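## Task

Sort the jewelry into the box's six compartments: the entire chain bracelet goes in the back-left cell, the bangle in the back-right, every ring in the front-right and every ear stud in the front-middle. Each piece has to sit lower than the tops of the dividers. The hinge side counts as the back, and left/right are judged standing at the front looking toward the hinge. The box must end up standing upright on the table.

## Robot and tools

Robot: two six-joint arms with parallel grippers, left_arm and right_arm, on either side of a table. Scene frame: origin at table height, halfway between the arms' nominal bases; +z up, +x out over the table, left_arm on the +y side (this is not the image's left). Calibrated bases in scene 1: left_arm at (+0.019, +0.328, +0.026) m, yaw quaternion wxyz (1, 0, 0, -0.031); right_arm at (+0.041, -0.259, +0.023) m, quaternion (1, 0, 0, +0.028). Both bases have +z up.

The row format applies to every command. A row has 14 plain numbers, always for both arms: left_arm waist, shoulder, elbow, wrist pitch, wrist yaw, wrist roll, gripper opening, and then the same seven for right_arm. The joint values are absolute target angles in radians, the same quantities shown in Joint positions. They are not offsets. Stated ranges: waist -2.618..3.054, shoulder 0..3.142, elbow 0..3.142, wrist pitch -1.571..1.571, wrist yaw -1.571..1.571, wrist roll -2.094..2.094. The real limits can differ by up to 0.059 rad. A target more than 0.059 rad past a stated end, and farther out than the joint's current angle, gets the call rejected. A target past the real end is clipped, and the result may then print "joint sent to its limit". Opening runs from -1 (closed) to +1 (fully open). Any number is an active command, so to leave an arm or gripper alone, repeat its current value from Joint targets or Tool commands.

Tools:
- execute_actions(actions, cameras): actions is a list of actions. Each action is a table of 1 to 15 rows, one row per 1/30 s step; if you give fewer rows, the last one is held until 15 steps. An empty list returns only the state and images. cameras chooses images: omitted, null or ["all"] gives all, [] gives none.
- move(target, speed, blend, opening_speed, blocking, cameras): target is one 14-number row or a list of up to 15 rows, all of them absolute joint angles. Joints travel together, so gripper paths curve, and the motion does not avoid obstacles or the other arm. speed is in rad/s for the joint with the longest travel, 0.01 to 2, default 0.5, given as one value or one per target. blend is in rad and rounds the corners at intermediate targets (default 0 means stop at each). opening_speed is the rate of gripper-command change per second on the -1..1 scale, at least 0.2. With blocking=false the call returns early, and a new move replaces the running one. Finger values from later rows are applied only once every joint has stopped at that row. The result adds a "move:" line with the ending (done, off_target for a joint left more than 0.035 rad away, moving, held, fault), limits=held if steps were withheld, and the worst joint error per arm. done does not mean there was no contact.
- wait(seconds 0..10, cameras): lets time pass while the last commands are held. A running move keeps going.
- stop(cameras): brakes a running move. Fast moves need room to stop.
- zoom_image(camera, region [x0,y0,x1,y1] in pixels, at most 504x504): a closer view of the latest image from cam_high, cam_low, cam_left_wrist or cam_right_wrist.
- finished_scene(scene 1 or 2): ends the current scene for good. Call it only when the layout will stay correct without the robot holding anything.

Results: end_effector_position (m) and end_effector_quat_wxyz are given in each arm's own base frame. The position is the point between the finger pads, about 1 cm behind the tips, and it can be a few cm off, more at long reach. Fingers point along gripper +z and close along y. Joint positions and Joint velocities come as one block per arm in joint order, ending with the finger gap in m (0.093 when fully open) and its rate. "within noise" means the arm is still. Joint targets shows what the joints are being driven to now. Joint torques include gravity, carry per-unit offsets, and joints 1 to 3 wrap at ±28 N m. "joint command not followed" means the clearance check changed some steps. MOTOR HOT appears at 75 °C, a fault folds the arm at 90 °C, and it goes limp at 100 °C. Avoid holding loads or stretching an arm out for long.

Motion limits: each step, a joint's target may lead its measured angle by at most waist 0.202, shoulder 0.258, elbow 0.3, wrist pitch 0.573, yaw/roll 0.522 rad. Targets that would move the gripper more than 200 mm are scaled back, so long motions take several actions. Friction and weight can leave joints short, and tiny turns may not happen at all.

Gripping: grip_measured is the motor position on the -1..+1 scale. The pads meet at about -0.94 and open about 0.0208 per mm of width, and the reading may be up to 0.02 high. On rigid flat parts, send a value about 0.24 below the reading for the object's width for a full grip. Small or round pieces like rings and studs may need lower values. To hold, keep sending the same number; to release, send a value well above the width reading. Pads give 50 to 65 N each, and more at first touch. Because a reading below -0.94 can also mean the fingers closed on nothing, confirm grasps with the cameras.

Cameras: cam_high and cam_low are fixed; cam_left_wrist and cam_right_wrist ride on the hands. All are 896x504, and calibration (K, distortion, poses) is provided but may be off by a few mm or degrees.

Avoid: dropping pieces, letting go while moving, fast impacts, hard pressing, collisions between the arms (these can end the scene), knocking the box over, and anything ending up off the table. Brief external tugs on held parts may happen.

Each tool is called by a JSON object that holds its "fn" and its "kwargs".

## Session

{"fn": "execute_actions", "kwargs": {"actions": []}}

Scene clock: 0.00 s.
left_arm: end_effector_position=(+0.0412, +0.3577, +0.2539) grip_measured=+1.000 end_effector_quat_wxyz=(+0.251, -0.461, +0.833, +0.176) | right_arm: end_effector_position=(+0.4969, +0.1004, +0.3422) grip_measured=+1.000 end_effector_quat_wxyz=(+0.726, +0.125, +0.626, -0.256)
Joint positions: left_arm=[1.578 1.454 1.524 -1.069 0.263 0.489 0.093] | right_arm=[0.481 1.846 1.276 0.915 0.99 -0.433 0.093]
Joint velocities: within noise
Joint torques (N m): no reading
Motor temperatures (°C): left_arm=[28 35 32 37 26 28 27] | right_arm=[30 36 35 35 29 26 27]
Heat: left arm: 37 °C; right arm: 36 °C.
Joint targets: left_arm=[1.578 1.446 1.535 -1.064 0.263 0.489] | right_arm=[0.481 1.837 1.283 0.914 0.990 -0.433]
Tool commands: left_gripper/opening=+1.0 right_gripper/opening=+1.0

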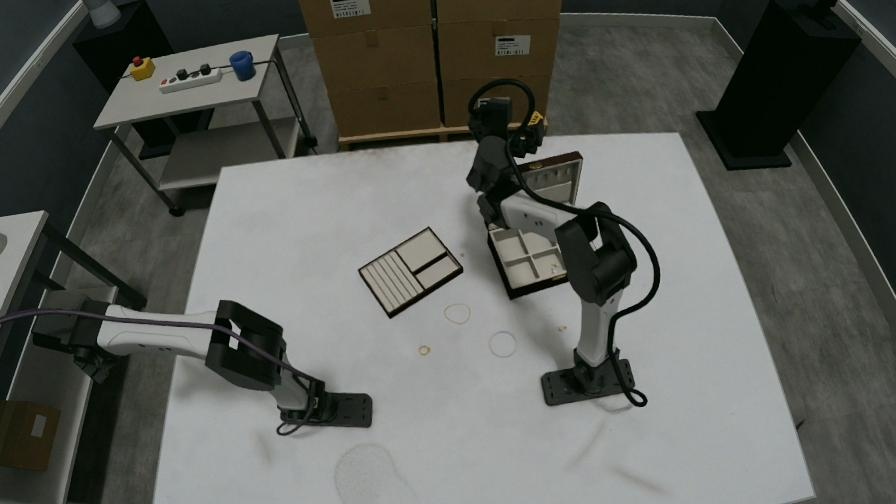

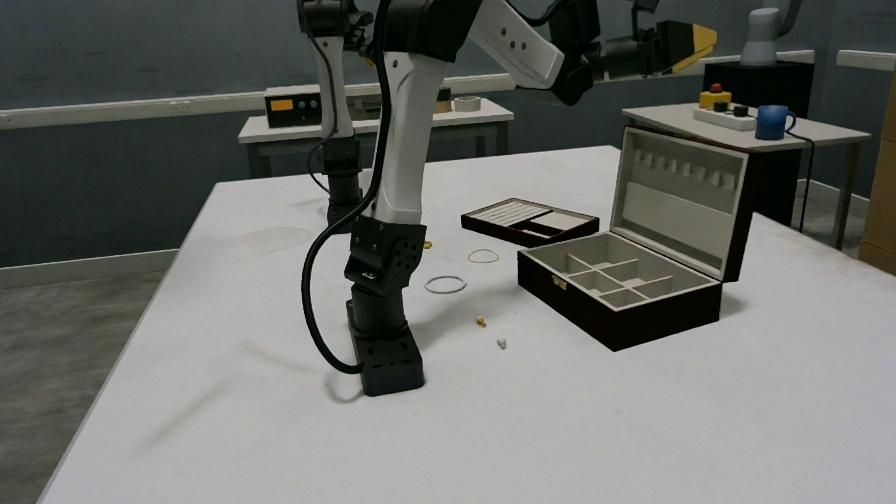

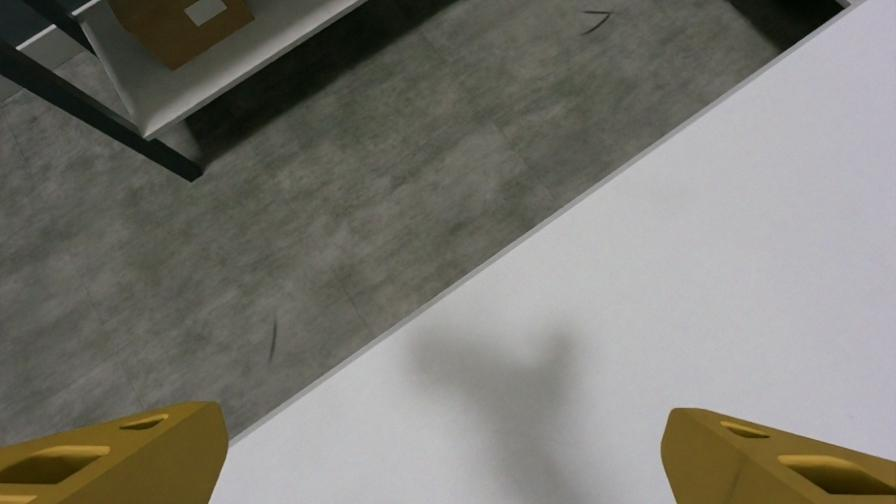

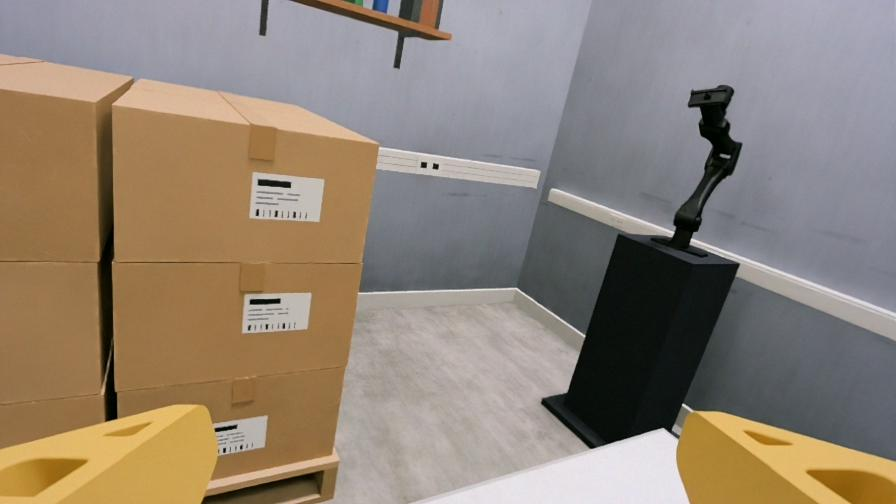

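{"fn": "zoom_image", "kwargs": {"camera": "cam_high", "region": [340, 130, 640, 380]}}

{"fn": "zoom_image", "kwargs": {"camera": "cam_low", "region": [400, 120, 760, 370]}}

Scaled by 1.680 from the camera's 896x504 image, which has a finer 1280x720 frame.

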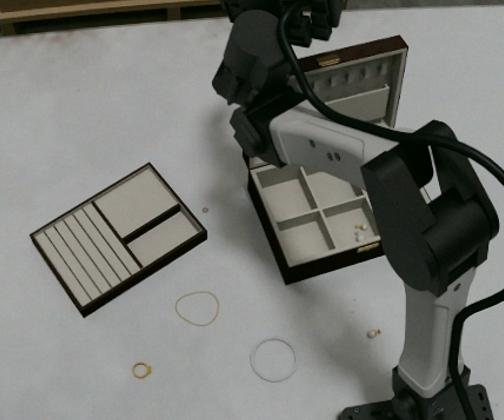

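Scaled by 1.400 from the camera's 896x504 image, which has a finer 1280x720 frame.

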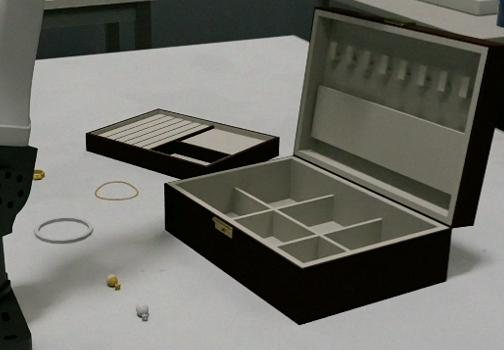

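{"fn": "move", "kwargs": {"target": [[1.578,1.3,1.4,-1.2,0,0,1,0.481,1.2,1.4,-0.4,0,0,1],[0.3,1.3,1.4,-1.2,0,0,1,-0.6,1.2,1.4,-1.0,0,0,1]], "blend": [0.2,0], "speed": 1.0}}

Scene clock: 73.83 s.
left_arm: end_effector_position=(+0.2883, +0.0889, +0.2336) grip_measured=+1.000 end_effector_quat_wxyz=(+0.228, -0.143, +0.963, +0.029) | right_arm: end_effector_position=(+0.2682, -0.1836, +0.2847) grip_measured=+1.000 end_effector_quat_wxyz=(+0.352, +0.269, +0.889, -0.114)
Joint positions: left_arm=[0.307 1.32 1.408 -1.195 0.013 0.007 0.093] | right_arm=[-0.596 1.211 1.38 -0.982 0.009 -0.011 0.093]
Joint velocities: within noise
Joint torques (N m): left_arm=[-0.72 -5.63 5.16 1.16 -0.1 -0.06] | right_arm=[0.12 -5.23 9.16 1.62 -0.06 0.16]
Motor temperatures (°C): left_arm=[28 38 35 39 26 28 27] | right_arm=[30 53 41 38 28 26 27]
Heat: left arm: 39 °C; right arm: 53 °C.
Joint targets: left_arm=[0.300 1.300 1.400 -1.200 0.000 0.000] | right_arm=[-0.600 1.200 1.400 -1.000 0.000 0.000]
move: done
camera_calibration:
cam_left_wrist: T_world_to_cam=[[0.300716, -0.953619, 0.0134373, -0.00503858], [-0.951345, -0.300931, -0.0661999, 0.358564], [0.0671732, 0.00712388, -0.997716, 0.293817], [0, 0, 0, 1]] pos_world=[0.322897, 0.101005, 0.31695]
cam_right_wrist: T_world_to_cam=[[-0.549484, -0.835428, 0.0112784, -0.00998626], [-0.798166, 0.520889, -0.302663, 0.435161], [0.246979, -0.175311, -0.953031, 0.249383], [0, 0, 0, 1]] pos_world=[0.280252, -0.191294, 0.369489]

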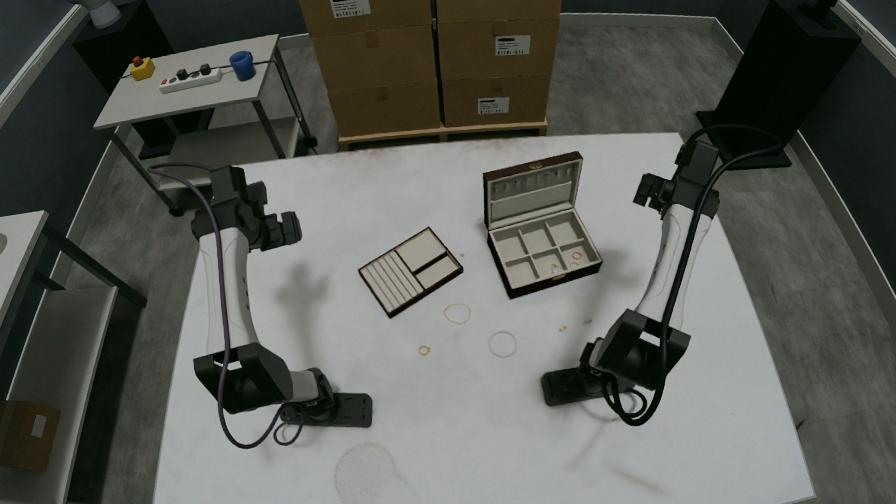

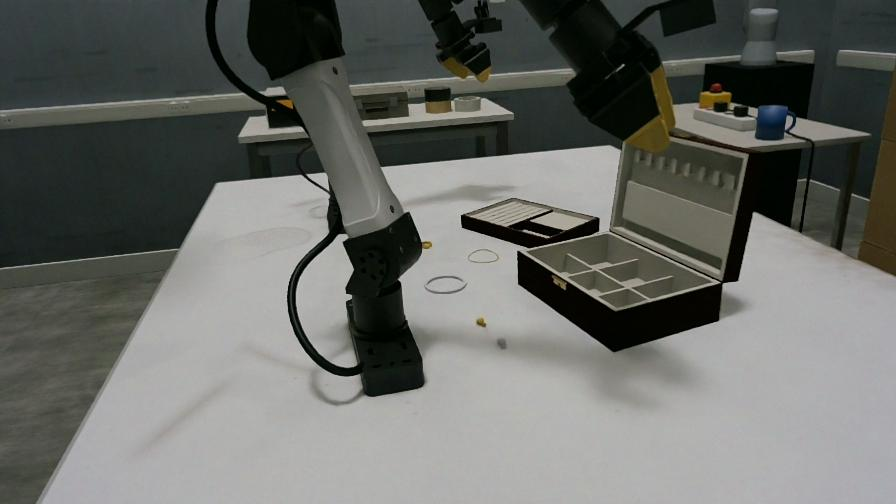

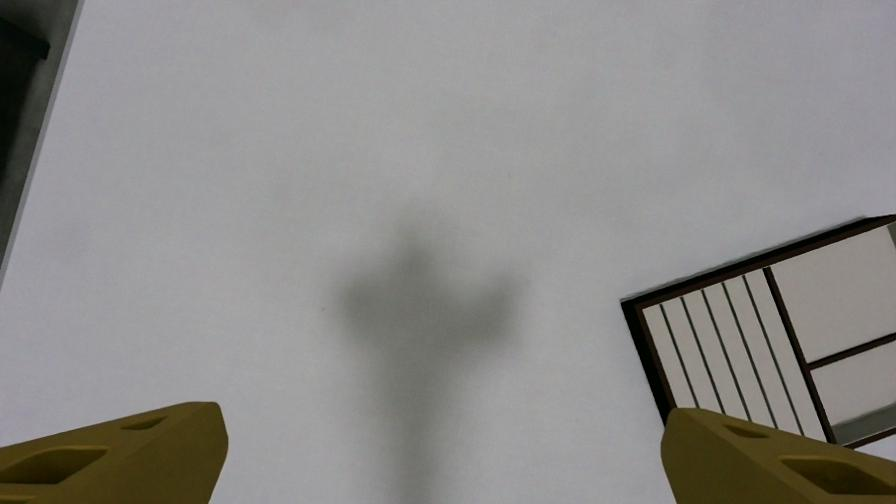

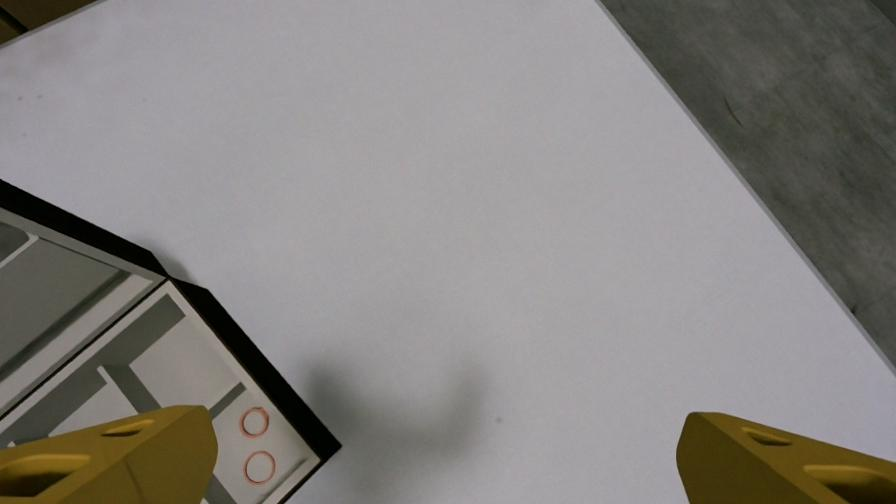

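{"fn": "zoom_image", "kwargs": {"camera": "cam_high", "region": [470, 200, 630, 290]}}

{"fn": "zoom_image", "kwargs": {"camera": "cam_high", "region": [400, 230, 620, 380]}}

{"fn": "zoom_image", "kwargs": {"camera": "cam_low", "region": [410, 220, 590, 360]}}

Scaled by 3.150 from the camera's 896x504 image, which has a finer 1280x720 frame.

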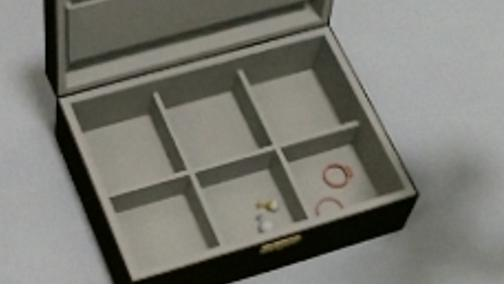

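Scaled by 2.291 from the camera's 896x504 image, which has a finer 1280x720 frame.

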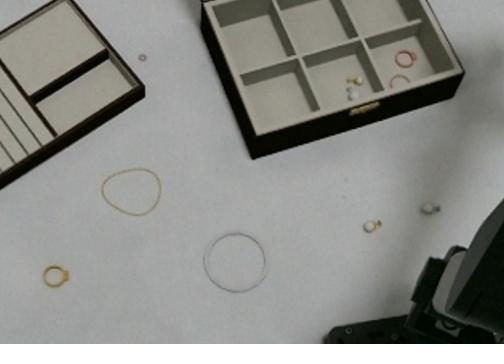

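Scaled by 2.800 from the camera's 896x504 image, which has a finer 1280x720 frame.

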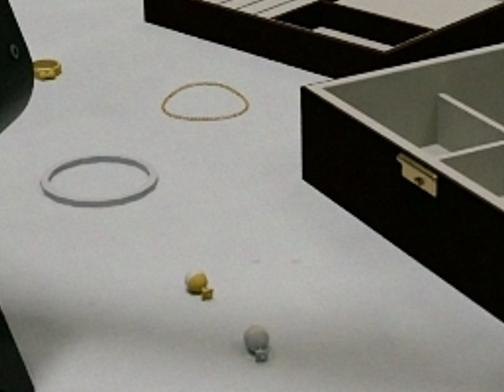

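{"fn": "move", "kwargs": {"target": [0.3,1.3,1.4,-1.2,0,0,1,0.5,1.1,1.4,-1.4,0,0,1], "speed": 1.0, "cameras": ["cam_right_wrist"]}}

{"fn": "zoom_image", "kwargs": {"camera": "cam_right_wrist", "region": [0, 0, 448, 504]}}

{"fn": "zoom_image", "kwargs": {"camera": "cam_right_wrist", "region": [448, 0, 896, 504]}}

Scene clock: 104.53 s.
left_arm: end_effector_position=(+0.2880, +0.0888, +0.2334) grip_measured=+1.000 end_effector_quat_wxyz=(+0.227, -0.143, +0.963, +0.029) | right_arm: end_effector_position=(+0.2025, +0.1089, +0.2556) grip_measured=+1.000 end_effector_quat_wxyz=(+0.220, -0.243, +0.943, +0.053)
Joint positions: left_arm=[0.307 1.32 1.408 -1.196 0.013 0.007 0.093] | right_arm=[0.495 1.11 1.38 -1.383 0.002 -0.011 0.093]
Joint velocities: within noise
Joint torques (N m): left_arm=[-0.73 -5.61 5.15 1.17 -0.1 -0.06] | right_arm=[0.91 -3.43 8.43 1.12 0 0.16]
Motor temperatures (°C): left_arm=[28 39 35 39 26 28 27] | right_arm=[30 44 42 38 28 26 27]
Heat: left arm: 39 °C; right arm: 44 °C.
Joint targets: left_arm=[0.300 1.300 1.400 -1.200 0.000 0.000] | right_arm=[0.500 1.100 1.400 -1.400 0.000 0.000]
move: done
camera_calibration:
cam_right_wrist: T_world_to_cam=[[0.491764, -0.870729, 0.000456827, -0.00558152], [-0.8707, -0.491752, -0.00780434, 0.271162], [0.00702011, 0.00344013, -0.999969, 0.330199], [0, 0, 0, 1]] pos_world=[0.236527, 0.127348, 0.332307]
Images, in order (width x height): cam_right_wrist 896x504.

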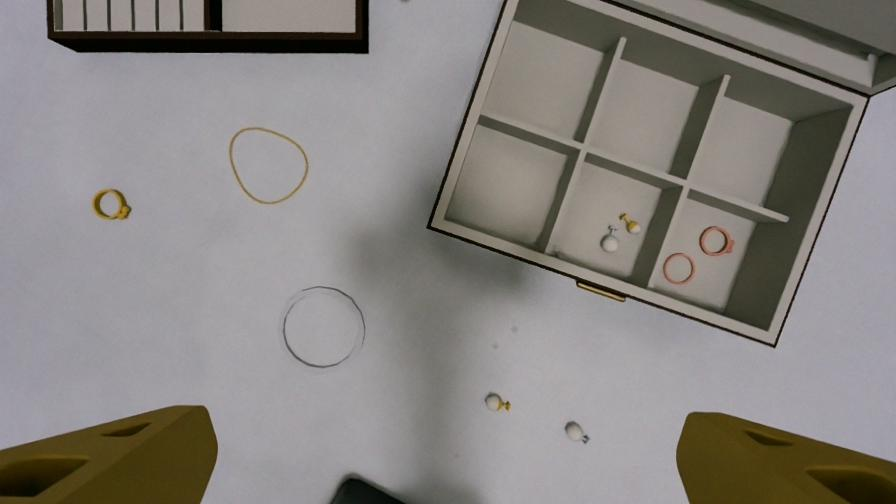

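Scaled by 1.000.

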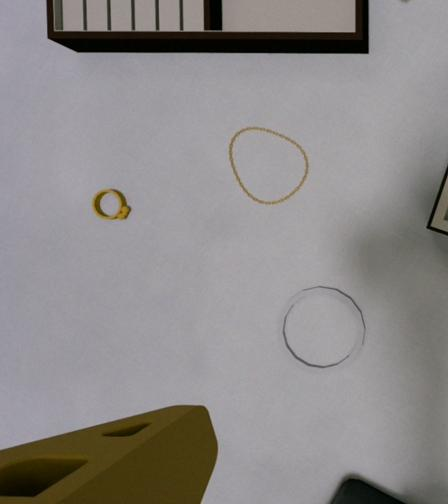

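Scaled by 1.000.

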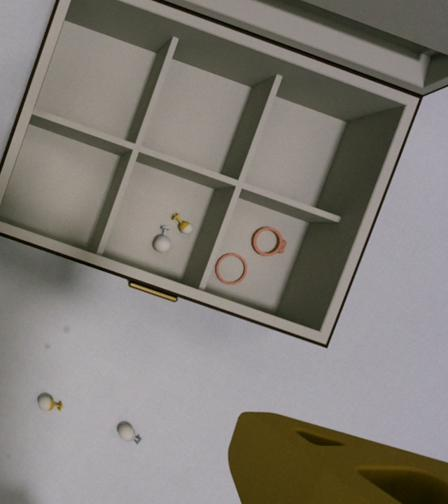

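{"fn": "execute_actions", "kwargs": {"actions": [], "cameras": ["cam_low","cam_high"]}}

{"fn": "zoom_image", "kwargs": {"camera": "cam_low", "region": [420, 20, 760, 360]}}

Scene clock: 175.60 s.
left_arm: end_effector_position=(+0.2880, +0.0888, +0.2334) grip_measured=+1.000 end_effector_quat_wxyz=(+0.227, -0.143, +0.963, +0.029) | right_arm: end_effector_position=(+0.2021, +0.1087, +0.2553) grip_measured=+1.000 end_effector_quat_wxyz=(+0.219, -0.243, +0.943, +0.053)
Joint positions: left_arm=[0.307 1.32 1.408 -1.197 0.013 0.007 0.093] | right_arm=[0.495 1.11 1.38 -1.385 0.002 -0.011 0.093]
Joint velocities: within noise
Joint torques (N m): left_arm=[-0.72 -5.61 5.15 1.17 -0.1 -0.06] | right_arm=[0.91 -3.45 8.43 1.13 0 0.16]
Motor temperatures (°C): left_arm=[27 39 34 39 26 27 27] | right_arm=[30 38 43 36 27 26 27]
Heat: left arm: 39 °C; right arm: 43 °C.
Joint targets: left_arm=[0.300 1.300 1.400 -1.200 0.000 0.000] | right_arm=[0.500 1.100 1.400 -1.400 0.000 0.000]
Tool commands: left_gripper/opening=+1.0 right_gripper/opening=+1.0
Images, in order (width x height): cam_high 896x504, cam_low 896x504.

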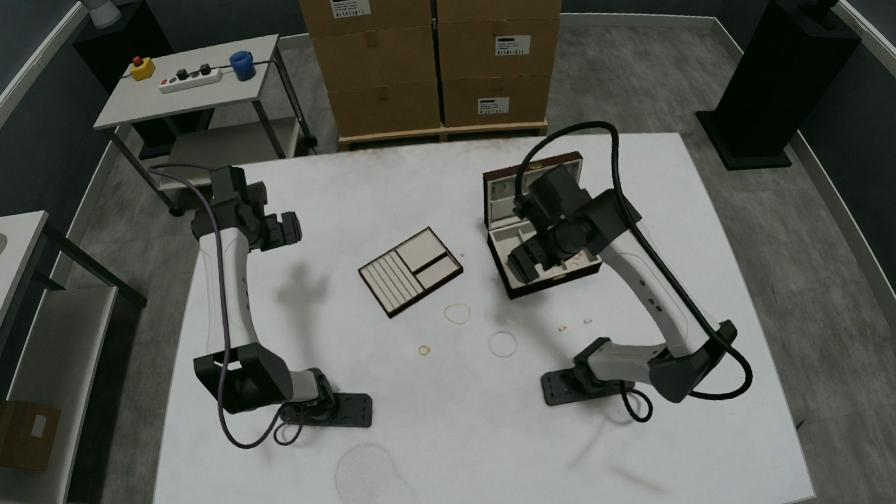

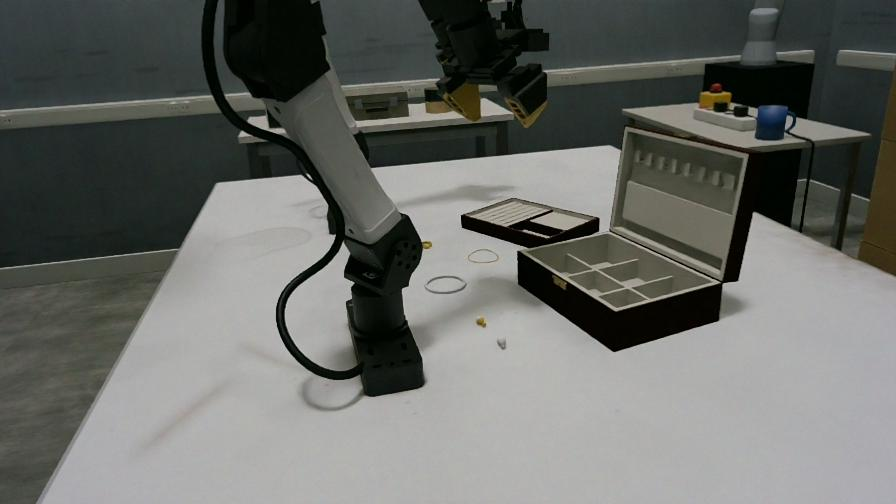

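Scaled by 1.482 from the camera's 896x504 image, which has a finer 1280x720 frame.

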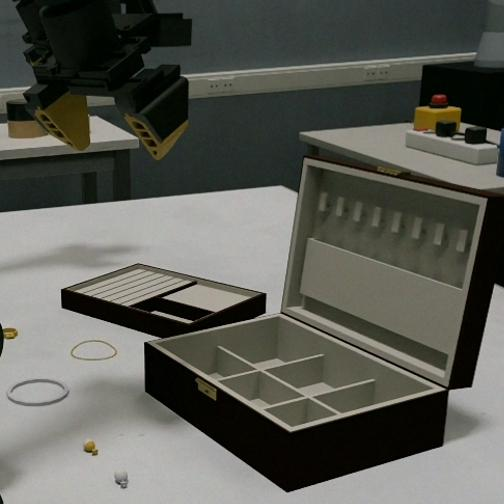

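{"fn": "move", "kwargs": {"target": [0.3,1.3,1.4,-1.2,0,0,1,-0.146,1.212,0.695,-1.054,0,1.5,0], "speed": 1.0}}

{"fn": "zoom_image", "kwargs": {"camera": "cam_low", "region": [420, 220, 580, 380]}}

Scene clock: 231.27 s.
left_arm: end_effector_position=(+0.2880, +0.0888, +0.2334) grip_measured=+1.000 end_effector_quat_wxyz=(+0.227, -0.143, +0.963, +0.029) | right_arm: end_effector_position=(+0.1665, -0.0239, +0.0517) grip_measured=+0.002 end_effector_quat_wxyz=(-0.001, +0.727, +0.687, -0.002)
Joint positions: left_arm=[0.307 1.32 1.408 -1.197 0.013 0.007 0.093] | right_arm=[-0.141 1.206 0.701 -1.07 0.001 1.487 0.045]
Joint velocities: within noise
Joint torques (N m): left_arm=[-0.73 -5.61 5.15 1.17 -0.1 -0.05] | right_arm=[0.06 -2.35 5.57 0.45 0.07 0.2]
Motor temperatures (°C): left_arm=[27 39 34 38 26 27 27] | right_arm=[30 37 43 35 27 26 27]
Heat: left arm: 39 °C; right arm: 43 °C.
Joint targets: left_arm=[0.300 1.300 1.400 -1.200 0.000 0.000] | right_arm=[-0.146 1.212 0.695 -1.054 0.000 1.500]
move: done
camera_calibration:
cam_left_wrist: T_world_to_cam=[[0.30074, -0.953611, 0.0134393, -0.00504444], [-0.951464, -0.300969, -0.0642966, 0.357731], [0.0653588, 0.00654958, -0.99784, 0.294241], [0, 0, 0, 1]] pos_world=[0.322654, 0.100928, 0.316674]
cam_right_wrist: T_world_to_cam=[[-0.99869, 0.0507818, -0.00623778, 0.167113], [0.0430496, 0.899926, 0.433913, 0.0311437], [0.0276484, 0.433076, -0.900933, 0.1288], [0, 0, 0, 1]] pos_world=[0.161993, -0.0922934, 0.103569]

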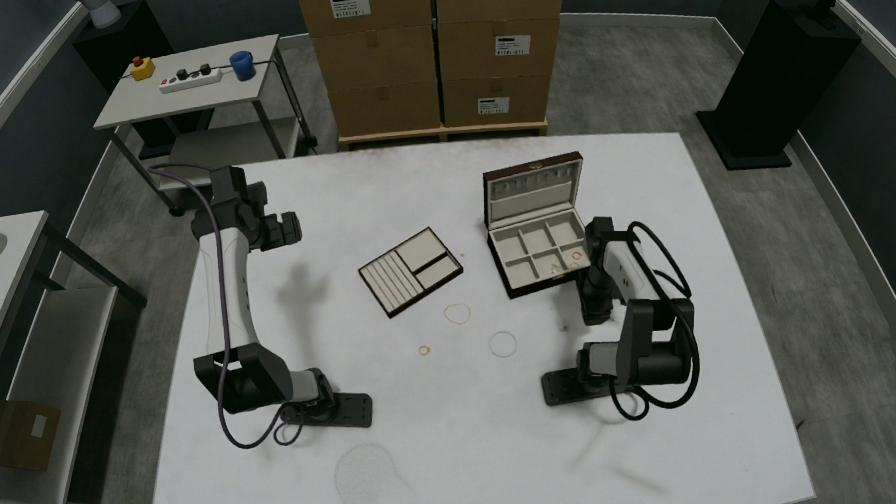

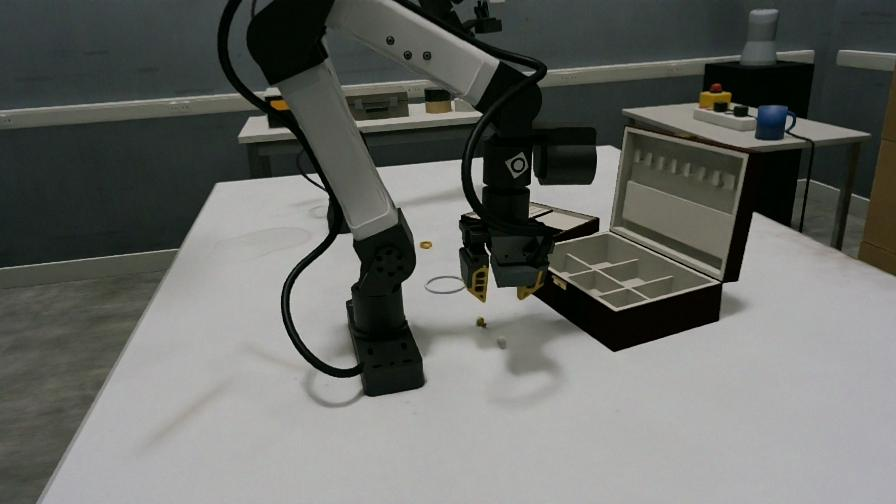

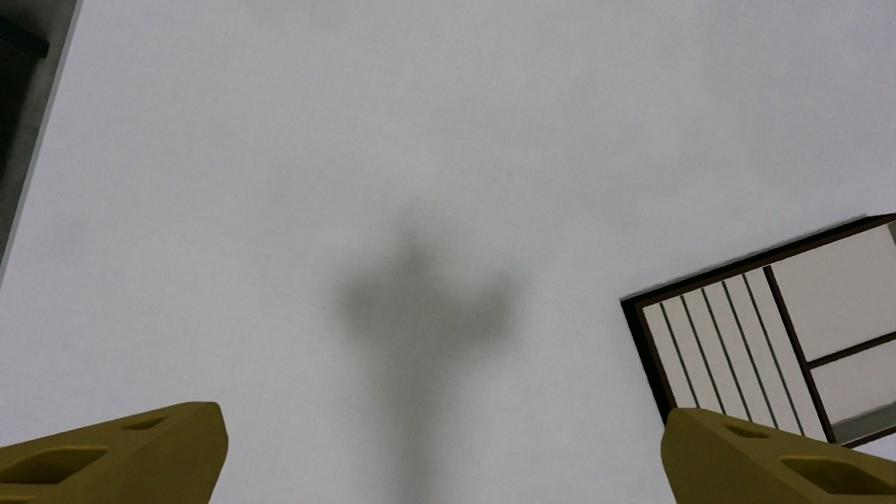

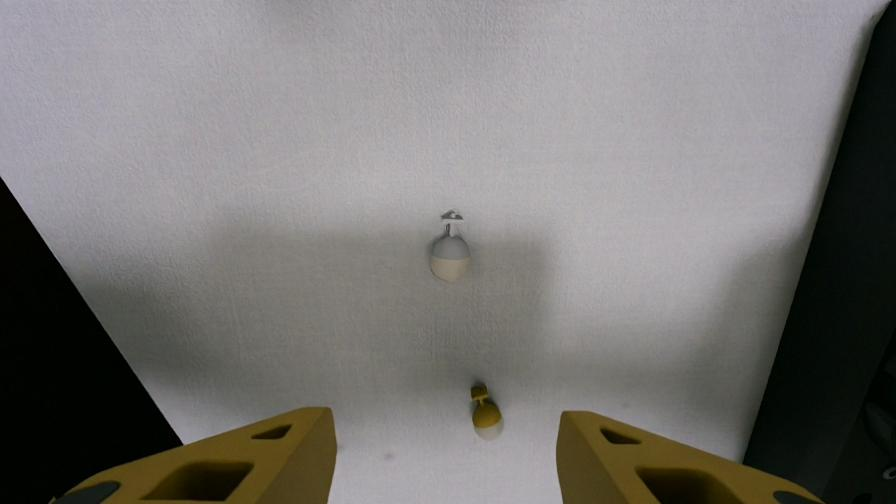

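Scaled by 3.150 from the camera's 896x504 image, which has a finer 1280x720 frame.

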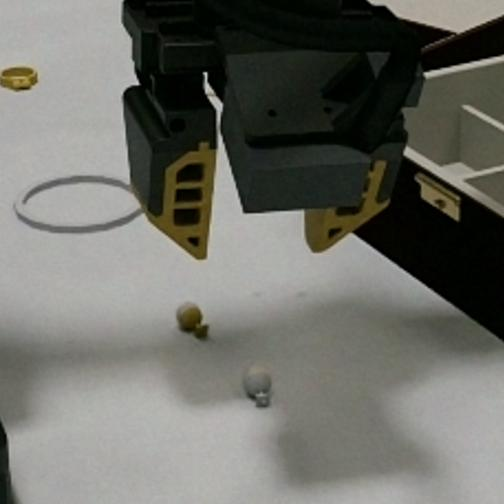

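{"fn": "move", "kwargs": {"target": [0.3,1.3,1.4,-1.2,0,0,1,-0.185,1.254,0.597,-0.913,0,1.5,0], "cameras": ["cam_right_wrist"]}}

{"fn": "zoom_image", "kwargs": {"camera": "cam_right_wrist", "region": [200, 250, 700, 504]}}

Scene clock: 261.97 s.
left_arm: end_effector_position=(+0.2880, +0.0888, +0.2334) grip_measured=+1.000 end_effector_quat_wxyz=(+0.227, -0.143, +0.963, +0.029) | right_arm: end_effector_position=(+0.1648, -0.0300, +0.0224) grip_measured=+0.002 end_effector_quat_wxyz=(+0.000, +0.740, +0.672, -0.001)
Joint positions: left_arm=[0.307 1.32 1.408 -1.197 0.013 0.007 0.093] | right_arm=[-0.179 1.247 0.604 -0.93 0.001 1.488 0.045]
Joint velocities: within noise
Joint torques (N m): left_arm=[-0.72 -5.63 5.16 1.17 -0.1 -0.06] | right_arm=[-0.03 -2.41 5.26 0.43 0.08 0.17]
Motor temperatures (°C): left_arm=[27 39 34 38 26 27 27] | right_arm=[30 37 42 34 27 26 27]
Heat: left arm: 39 °C; right arm: 42 °C.
Joint targets: left_arm=[0.300 1.300 1.400 -1.200 0.000 0.000] | right_arm=[-0.185 1.254 0.597 -0.913 0.000 1.500]
move: done
camera_calibration:
cam_right_wrist: T_world_to_cam=[[-0.99598, 0.0892107, -0.00813809, 0.166253], [0.0768679, 0.897748, 0.433751, 0.0438247], [0.0460012, 0.431381, -0.900996, 0.102033], [0, 0, 0, 1]] pos_world=[0.157522, -0.0981904, 0.0742757]
Images, in order (width x height): cam_right_wrist 896x504.

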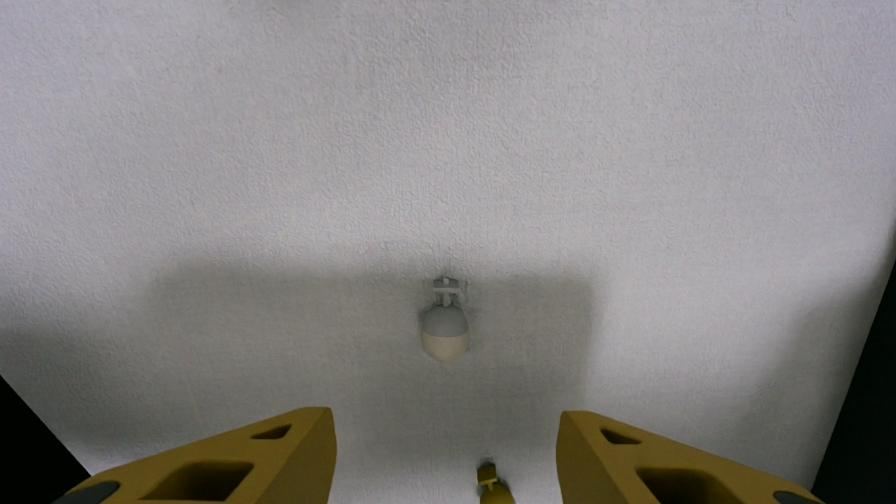

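Scaled by 1.008 from the camera's 896x504 image, which has a finer 1280x720 frame.

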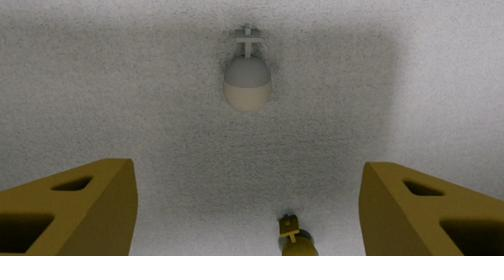

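{"fn": "move", "kwargs": {"target": [[0.3,1.3,1.4,-1.2,0,0,1,-0.199,1.336,0.505,-0.738,0,1.5,0],[0.3,1.3,1.4,-1.2,0,0,1,-0.199,1.336,0.505,-0.738,0,1.5,-1]], "opening_speed": 0.8, "speed": 0.3, "cameras": ["cam_low","cam_right_wrist"]}}

{"fn": "zoom_image", "kwargs": {"camera": "cam_low", "region": [420, 220, 580, 380]}}

Scene clock: 277.13 s.
left_arm: end_effector_position=(+0.2880, +0.0888, +0.2334) grip_measured=+1.000 end_effector_quat_wxyz=(+0.227, -0.143, +0.963, +0.029) | right_arm: end_effector_position=(+0.1756, -0.0331, -0.0062) grip_measured=-0.864 end_effector_quat_wxyz=(+0.015, +0.744, +0.667, +0.015)
Joint positions: left_arm=[0.307 1.32 1.408 -1.197 0.013 0.007 0.093] | right_arm=[-0.192 1.32 0.523 -0.733 -0.006 1.488 0.004]
Joint velocities: within noise
Joint torques (N m): left_arm=[-0.72 -5.61 5.16 1.17 -0.1 -0.05] | right_arm=[-0.13 -1.91 3.81 0.31 0.14 0.17]
Motor temperatures (°C): left_arm=[27 39 34 38 26 27 27] | right_arm=[30 37 41 33 27 26 27]
Heat: left arm: 39 °C; right arm: 41 °C.
Joint targets: left_arm=[0.300 1.300 1.400 -1.200 0.000 0.000] | right_arm=[-0.199 1.336 0.505 -0.738 0.000 1.500]
move: done; target 2's new numbers were sent with right_arm's wrist pitch 0.063 rad from that target
camera_calibration:
cam_right_wrist: T_world_to_cam=[[-0.99337, 0.102316, -0.0524214, 0.176813], [0.0694289, 0.897361, 0.435802, 0.0595303], [0.0916302, 0.429273, -0.898515, 0.0690407], [0, 0, 0, 1]] pos_world=[0.165181, -0.101148, 0.0453594]
Images, in order (width x height): cam_low 896x504, cam_right_wrist 896x504.

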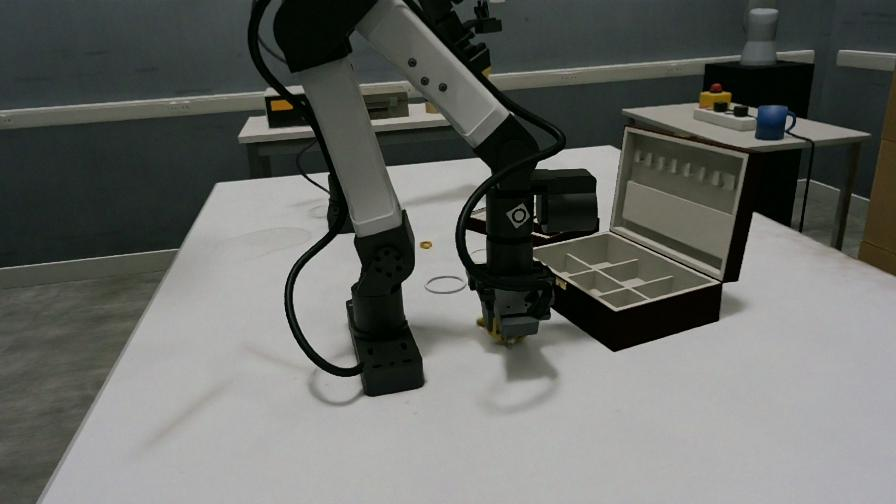

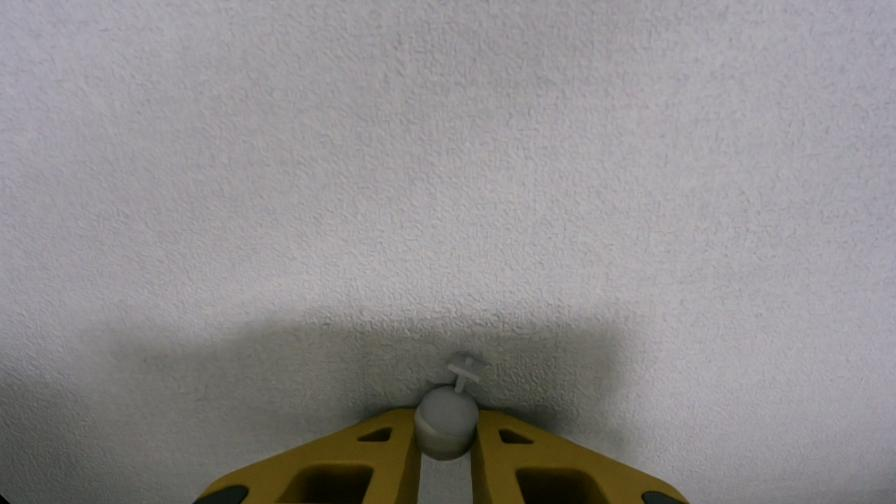

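Scaled by 3.150 from the camera's 896x504 image, which has a finer 1280x720 frame.

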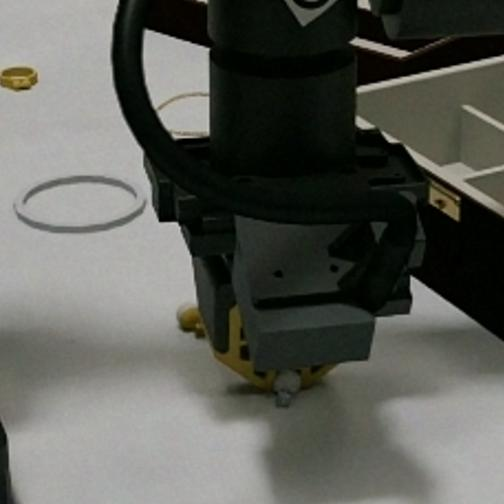

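{"fn": "move", "kwargs": {"target": [0.3,1.3,1.4,-1.2,0,0,1,-0.195,1.18,0.8,-1.19,0,1.5,-1], "speed": 0.5, "cameras": ["cam_right_wrist"]}}

Scene clock: 289.37 s.
left_arm: end_effector_position=(+0.2880, +0.0888, +0.2334) grip_measured=+1.000 end_effector_quat_wxyz=(+0.227, -0.143, +0.963, +0.029) | right_arm: end_effector_position=(+0.1653, -0.0311, +0.0741) grip_measured=-0.882 end_effector_quat_wxyz=(-0.006, +0.745, +0.667, -0.001)
Joint positions: left_arm=[0.307 1.32 1.408 -1.197 0.013 0.007 0.093] | right_arm=[-0.192 1.19 0.782 -1.173 -0.006 1.488 0.003]
Joint velocities: within noise
Joint torques (N m): left_arm=[-0.72 -5.63 5.15 1.17 -0.1 -0.05] | right_arm=[0.18 -3.89 7.95 0.1 0.14 0.18]
Motor temperatures (°C): left_arm=[27 39 34 38 26 27 27] | right_arm=[30 36 41 33 27 26 28]
Heat: left arm: 39 °C; right arm: 41 °C.
Joint targets: left_arm=[0.300 1.300 1.400 -1.200 0.000 0.000] | right_arm=[-0.195 1.180 0.800 -1.190 0.000 1.500]
move: done
camera_calibration:
cam_right_wrist: T_world_to_cam=[[-0.994724, 0.102579, -0.00115094, 0.167005], [0.0915847, 0.893056, 0.440526, 0.019312], [0.0462165, 0.438097, -0.897739, 0.14899], [0, 0, 0, 1]] pos_world=[0.157469, -0.0996497, 0.125439]
Images, in order (width x height): cam_right_wrist 896x504.

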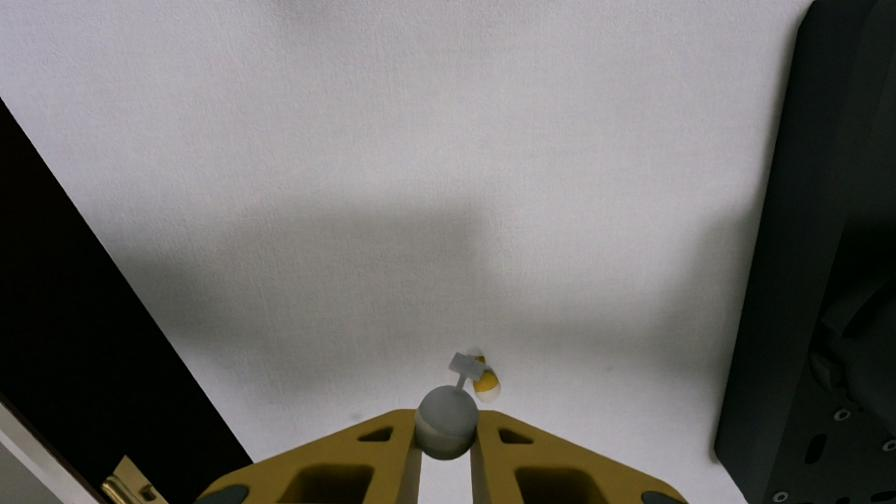

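{"fn": "move", "kwargs": {"target": [0.3,1.3,1.4,-1.2,0,0,1,0.104,1.719,1.352,-1.2,0,0,-1], "speed": 0.7, "cameras": ["cam_right_wrist","cam_low"]}}

Scene clock: 304.60 s.
left_arm: end_effector_position=(+0.2880, +0.0888, +0.2334) grip_measured=+1.000 end_effector_quat_wxyz=(+0.227, -0.143, +0.963, +0.029) | right_arm: end_effector_position=(+0.3057, +0.0315, +0.0985) grip_measured=-0.882 end_effector_quat_wxyz=(+0.003, -0.043, +0.999, +0.003)
Joint positions: left_arm=[0.307 1.32 1.408 -1.197 0.013 0.007 0.093] | right_arm=[0.1 1.707 1.331 -1.188 -0.005 0.013 0.003]
Joint velocities: within noise
Joint torques (N m): left_arm=[-0.72 -5.63 5.15 1.17 -0.1 -0.05] | right_arm=[0.85 -7.24 8.36 0.24 0.07 -0.11]
Motor temperatures (°C): left_arm=[27 39 34 38 26 27 27] | right_arm=[30 37 42 32 27 26 28]
Heat: left arm: 39 °C; right arm: 42 °C.
Joint targets: left_arm=[0.300 1.300 1.400 -1.200 0.000 0.000] | right_arm=[0.104 1.719 1.352 -1.200 0.000 0.000]
move: done
camera_calibration:
cam_right_wrist: T_world_to_cam=[[0.0934578, -0.995506, -0.0152659, 0.00356499], [-0.898896, -0.0909608, 0.428617, 0.27474], [-0.42808, -0.0263351, -0.903357, 0.297116], [0, 0, 0, 1]] pos_world=[0.373819, 0.0363642, 0.150698]
Images, in order (width x height): cam_low 896x504, cam_right_wrist 896x504.

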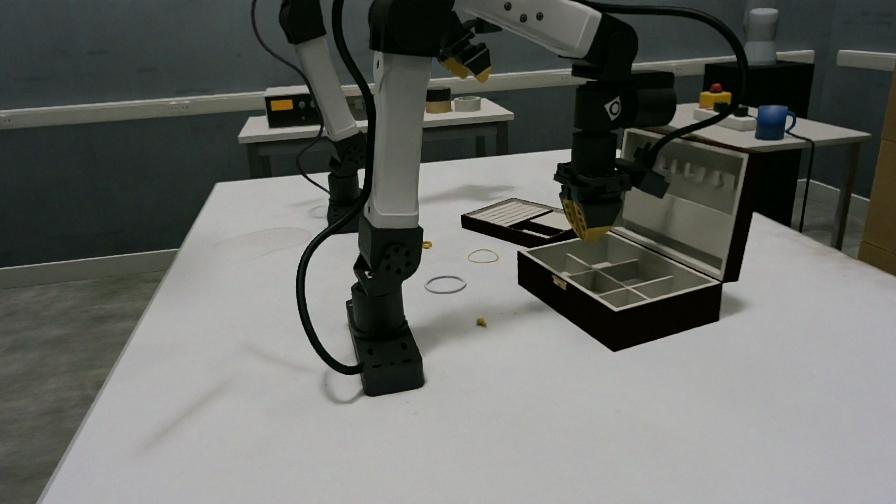

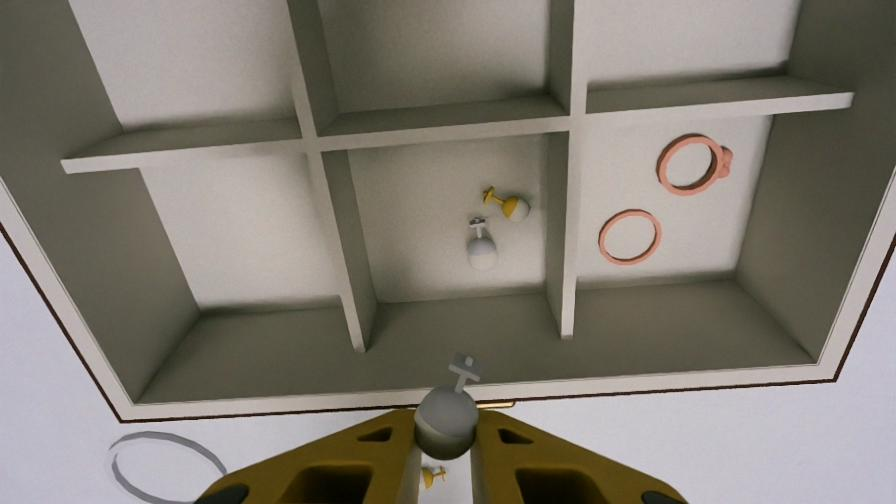

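{"fn": "move", "kwargs": {"target": [[0.3,1.3,1.4,-1.2,0,0,1,0.145,1.822,1.115,-0.86,0,0,-1],[0.3,1.3,1.4,-1.2,0,0,1,0.145,1.822,1.115,-0.86,0,0,-0.45]], "speed": 0.4, "opening_speed": 0.6, "cameras": ["cam_right_wrist","cam_low"]}}

Scene clock: 328.67 s.
left_arm: end_effector_position=(+0.2879, +0.0887, +0.2333) grip_measured=+1.000 end_effector_quat_wxyz=(+0.227, -0.144, +0.963, +0.029) | right_arm: end_effector_position=(+0.3074, +0.0377, +0.0177) grip_measured=-0.453 end_effector_quat_wxyz=(+0.000, -0.065, +0.998, -0.015)
Joint positions: left_arm=[0.307 1.32 1.408 -1.197 0.013 0.007 0.093] | right_arm=[0.138 1.812 1.121 -0.882 0.03 0.009 0.023]
Joint velocities: within noise
Joint torques (N m): left_arm=[-0.72 -5.63 5.15 1.17 -0.1 -0.05] | right_arm=[1.05 -7.87 5.24 0.58 -0.26 -0.03]
Motor temperatures (°C): left_arm=[27 39 34 38 26 27 27] | right_arm=[30 40 44 32 27 26 28]
Heat: left arm: 39 °C; right arm: 44 °C.
Joint targets: left_arm=[0.300 1.300 1.400 -1.200 0.000 0.000] | right_arm=[0.145 1.822 1.115 -0.860 0.000 0.000]
move: done
camera_calibration:
cam_right_wrist: T_world_to_cam=[[0.135436, -0.990587, 0.0198747, -0.00534419], [-0.89276, -0.113313, 0.43605, 0.310255], [-0.429693, -0.0768004, -0.899703, 0.227334], [0, 0, 0, 1]] pos_world=[0.375391, 0.0473212, 0.0693528]
Images, in order (width x height): cam_low 896x504, cam_right_wrist 896x504.

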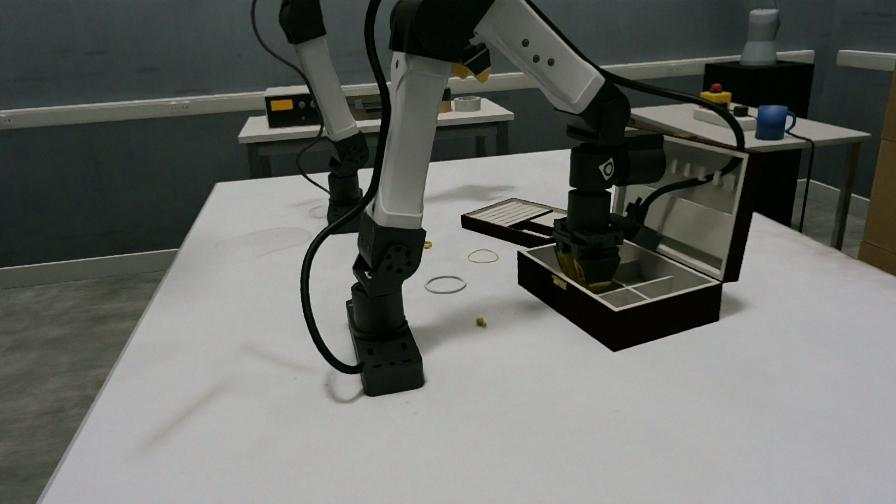

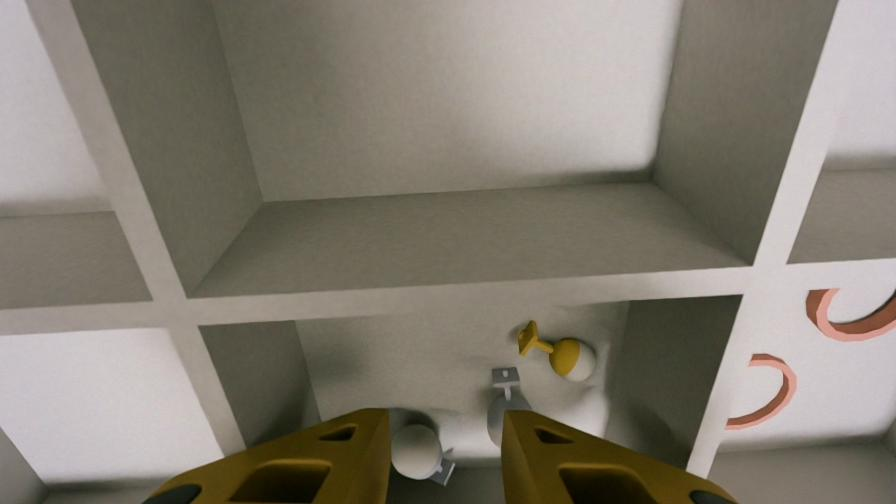

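{"fn": "move", "kwargs": {"target": [[0.3,1.3,1.4,-1.2,0,0,1,0.145,1.719,1.352,-1.2,0,0,-0.45],[0.3,1.3,1.4,-1.2,0,0,1,0.201,1.16,0.66,-1.07,0,1.55,-0.45],[0.3,1.3,1.4,-1.2,0,0,1,0.201,1.22,0.57,-0.92,0,1.55,-0.2]], "speed": [0.5,0.8,0.4], "blend": [0.2,0.05,0], "cameras": ["cam_right_wrist"]}}

Scene clock: 353.03 s.
left_arm: end_effector_position=(+0.2879, +0.0887, +0.2333) grip_measured=+1.000 end_effector_quat_wxyz=(+0.227, -0.144, +0.963, +0.029) | right_arm: end_effector_position=(+0.1569, +0.0294, +0.0209) grip_measured=-0.202 end_effector_quat_wxyz=(+0.003, +0.622, +0.783, -0.004)
Joint positions: left_arm=[0.307 1.32 1.408 -1.197 0.013 0.007 0.093] | right_arm=[0.195 1.214 0.576 -0.936 0.009 1.538 0.036]
Joint velocities: within noise
Joint torques (N m): left_arm=[-0.72 -5.63 5.15 1.17 -0.1 -0.06] | right_arm=[1.01 -2.15 5.27 0.44 0 0.18]
Motor temperatures (°C): left_arm=[27 39 34 38 26 27 27] | right_arm=[30 42 42 32 27 26 28]
Heat: left arm: 39 °C; right arm: 42 °C.
Joint targets: left_arm=[0.300 1.300 1.400 -1.200 0.000 0.000] | right_arm=[0.201 1.220 0.570 -0.920 0.000 1.550]
move: done; blend cut to 0.17 rad at target 1
camera_calibration:
cam_right_wrist: T_world_to_cam=[[-0.972578, -0.23247, -0.00711118, 0.158842], [-0.213224, 0.879016, 0.426458, 0.03801], [-0.0928876, 0.416279, -0.90448, 0.0976462], [0, 0, 0, 1]] pos_world=[0.171661, -0.0371335, 0.0732389]
Images, in order (width x height): cam_right_wrist 896x504.

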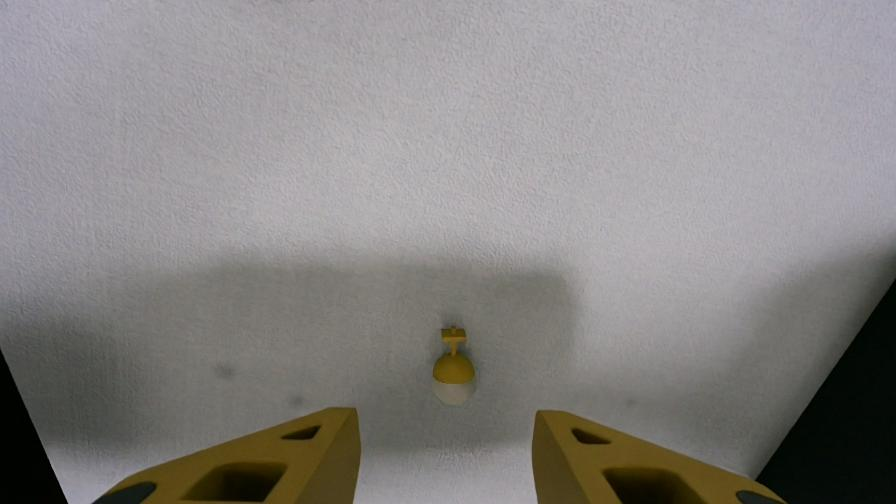

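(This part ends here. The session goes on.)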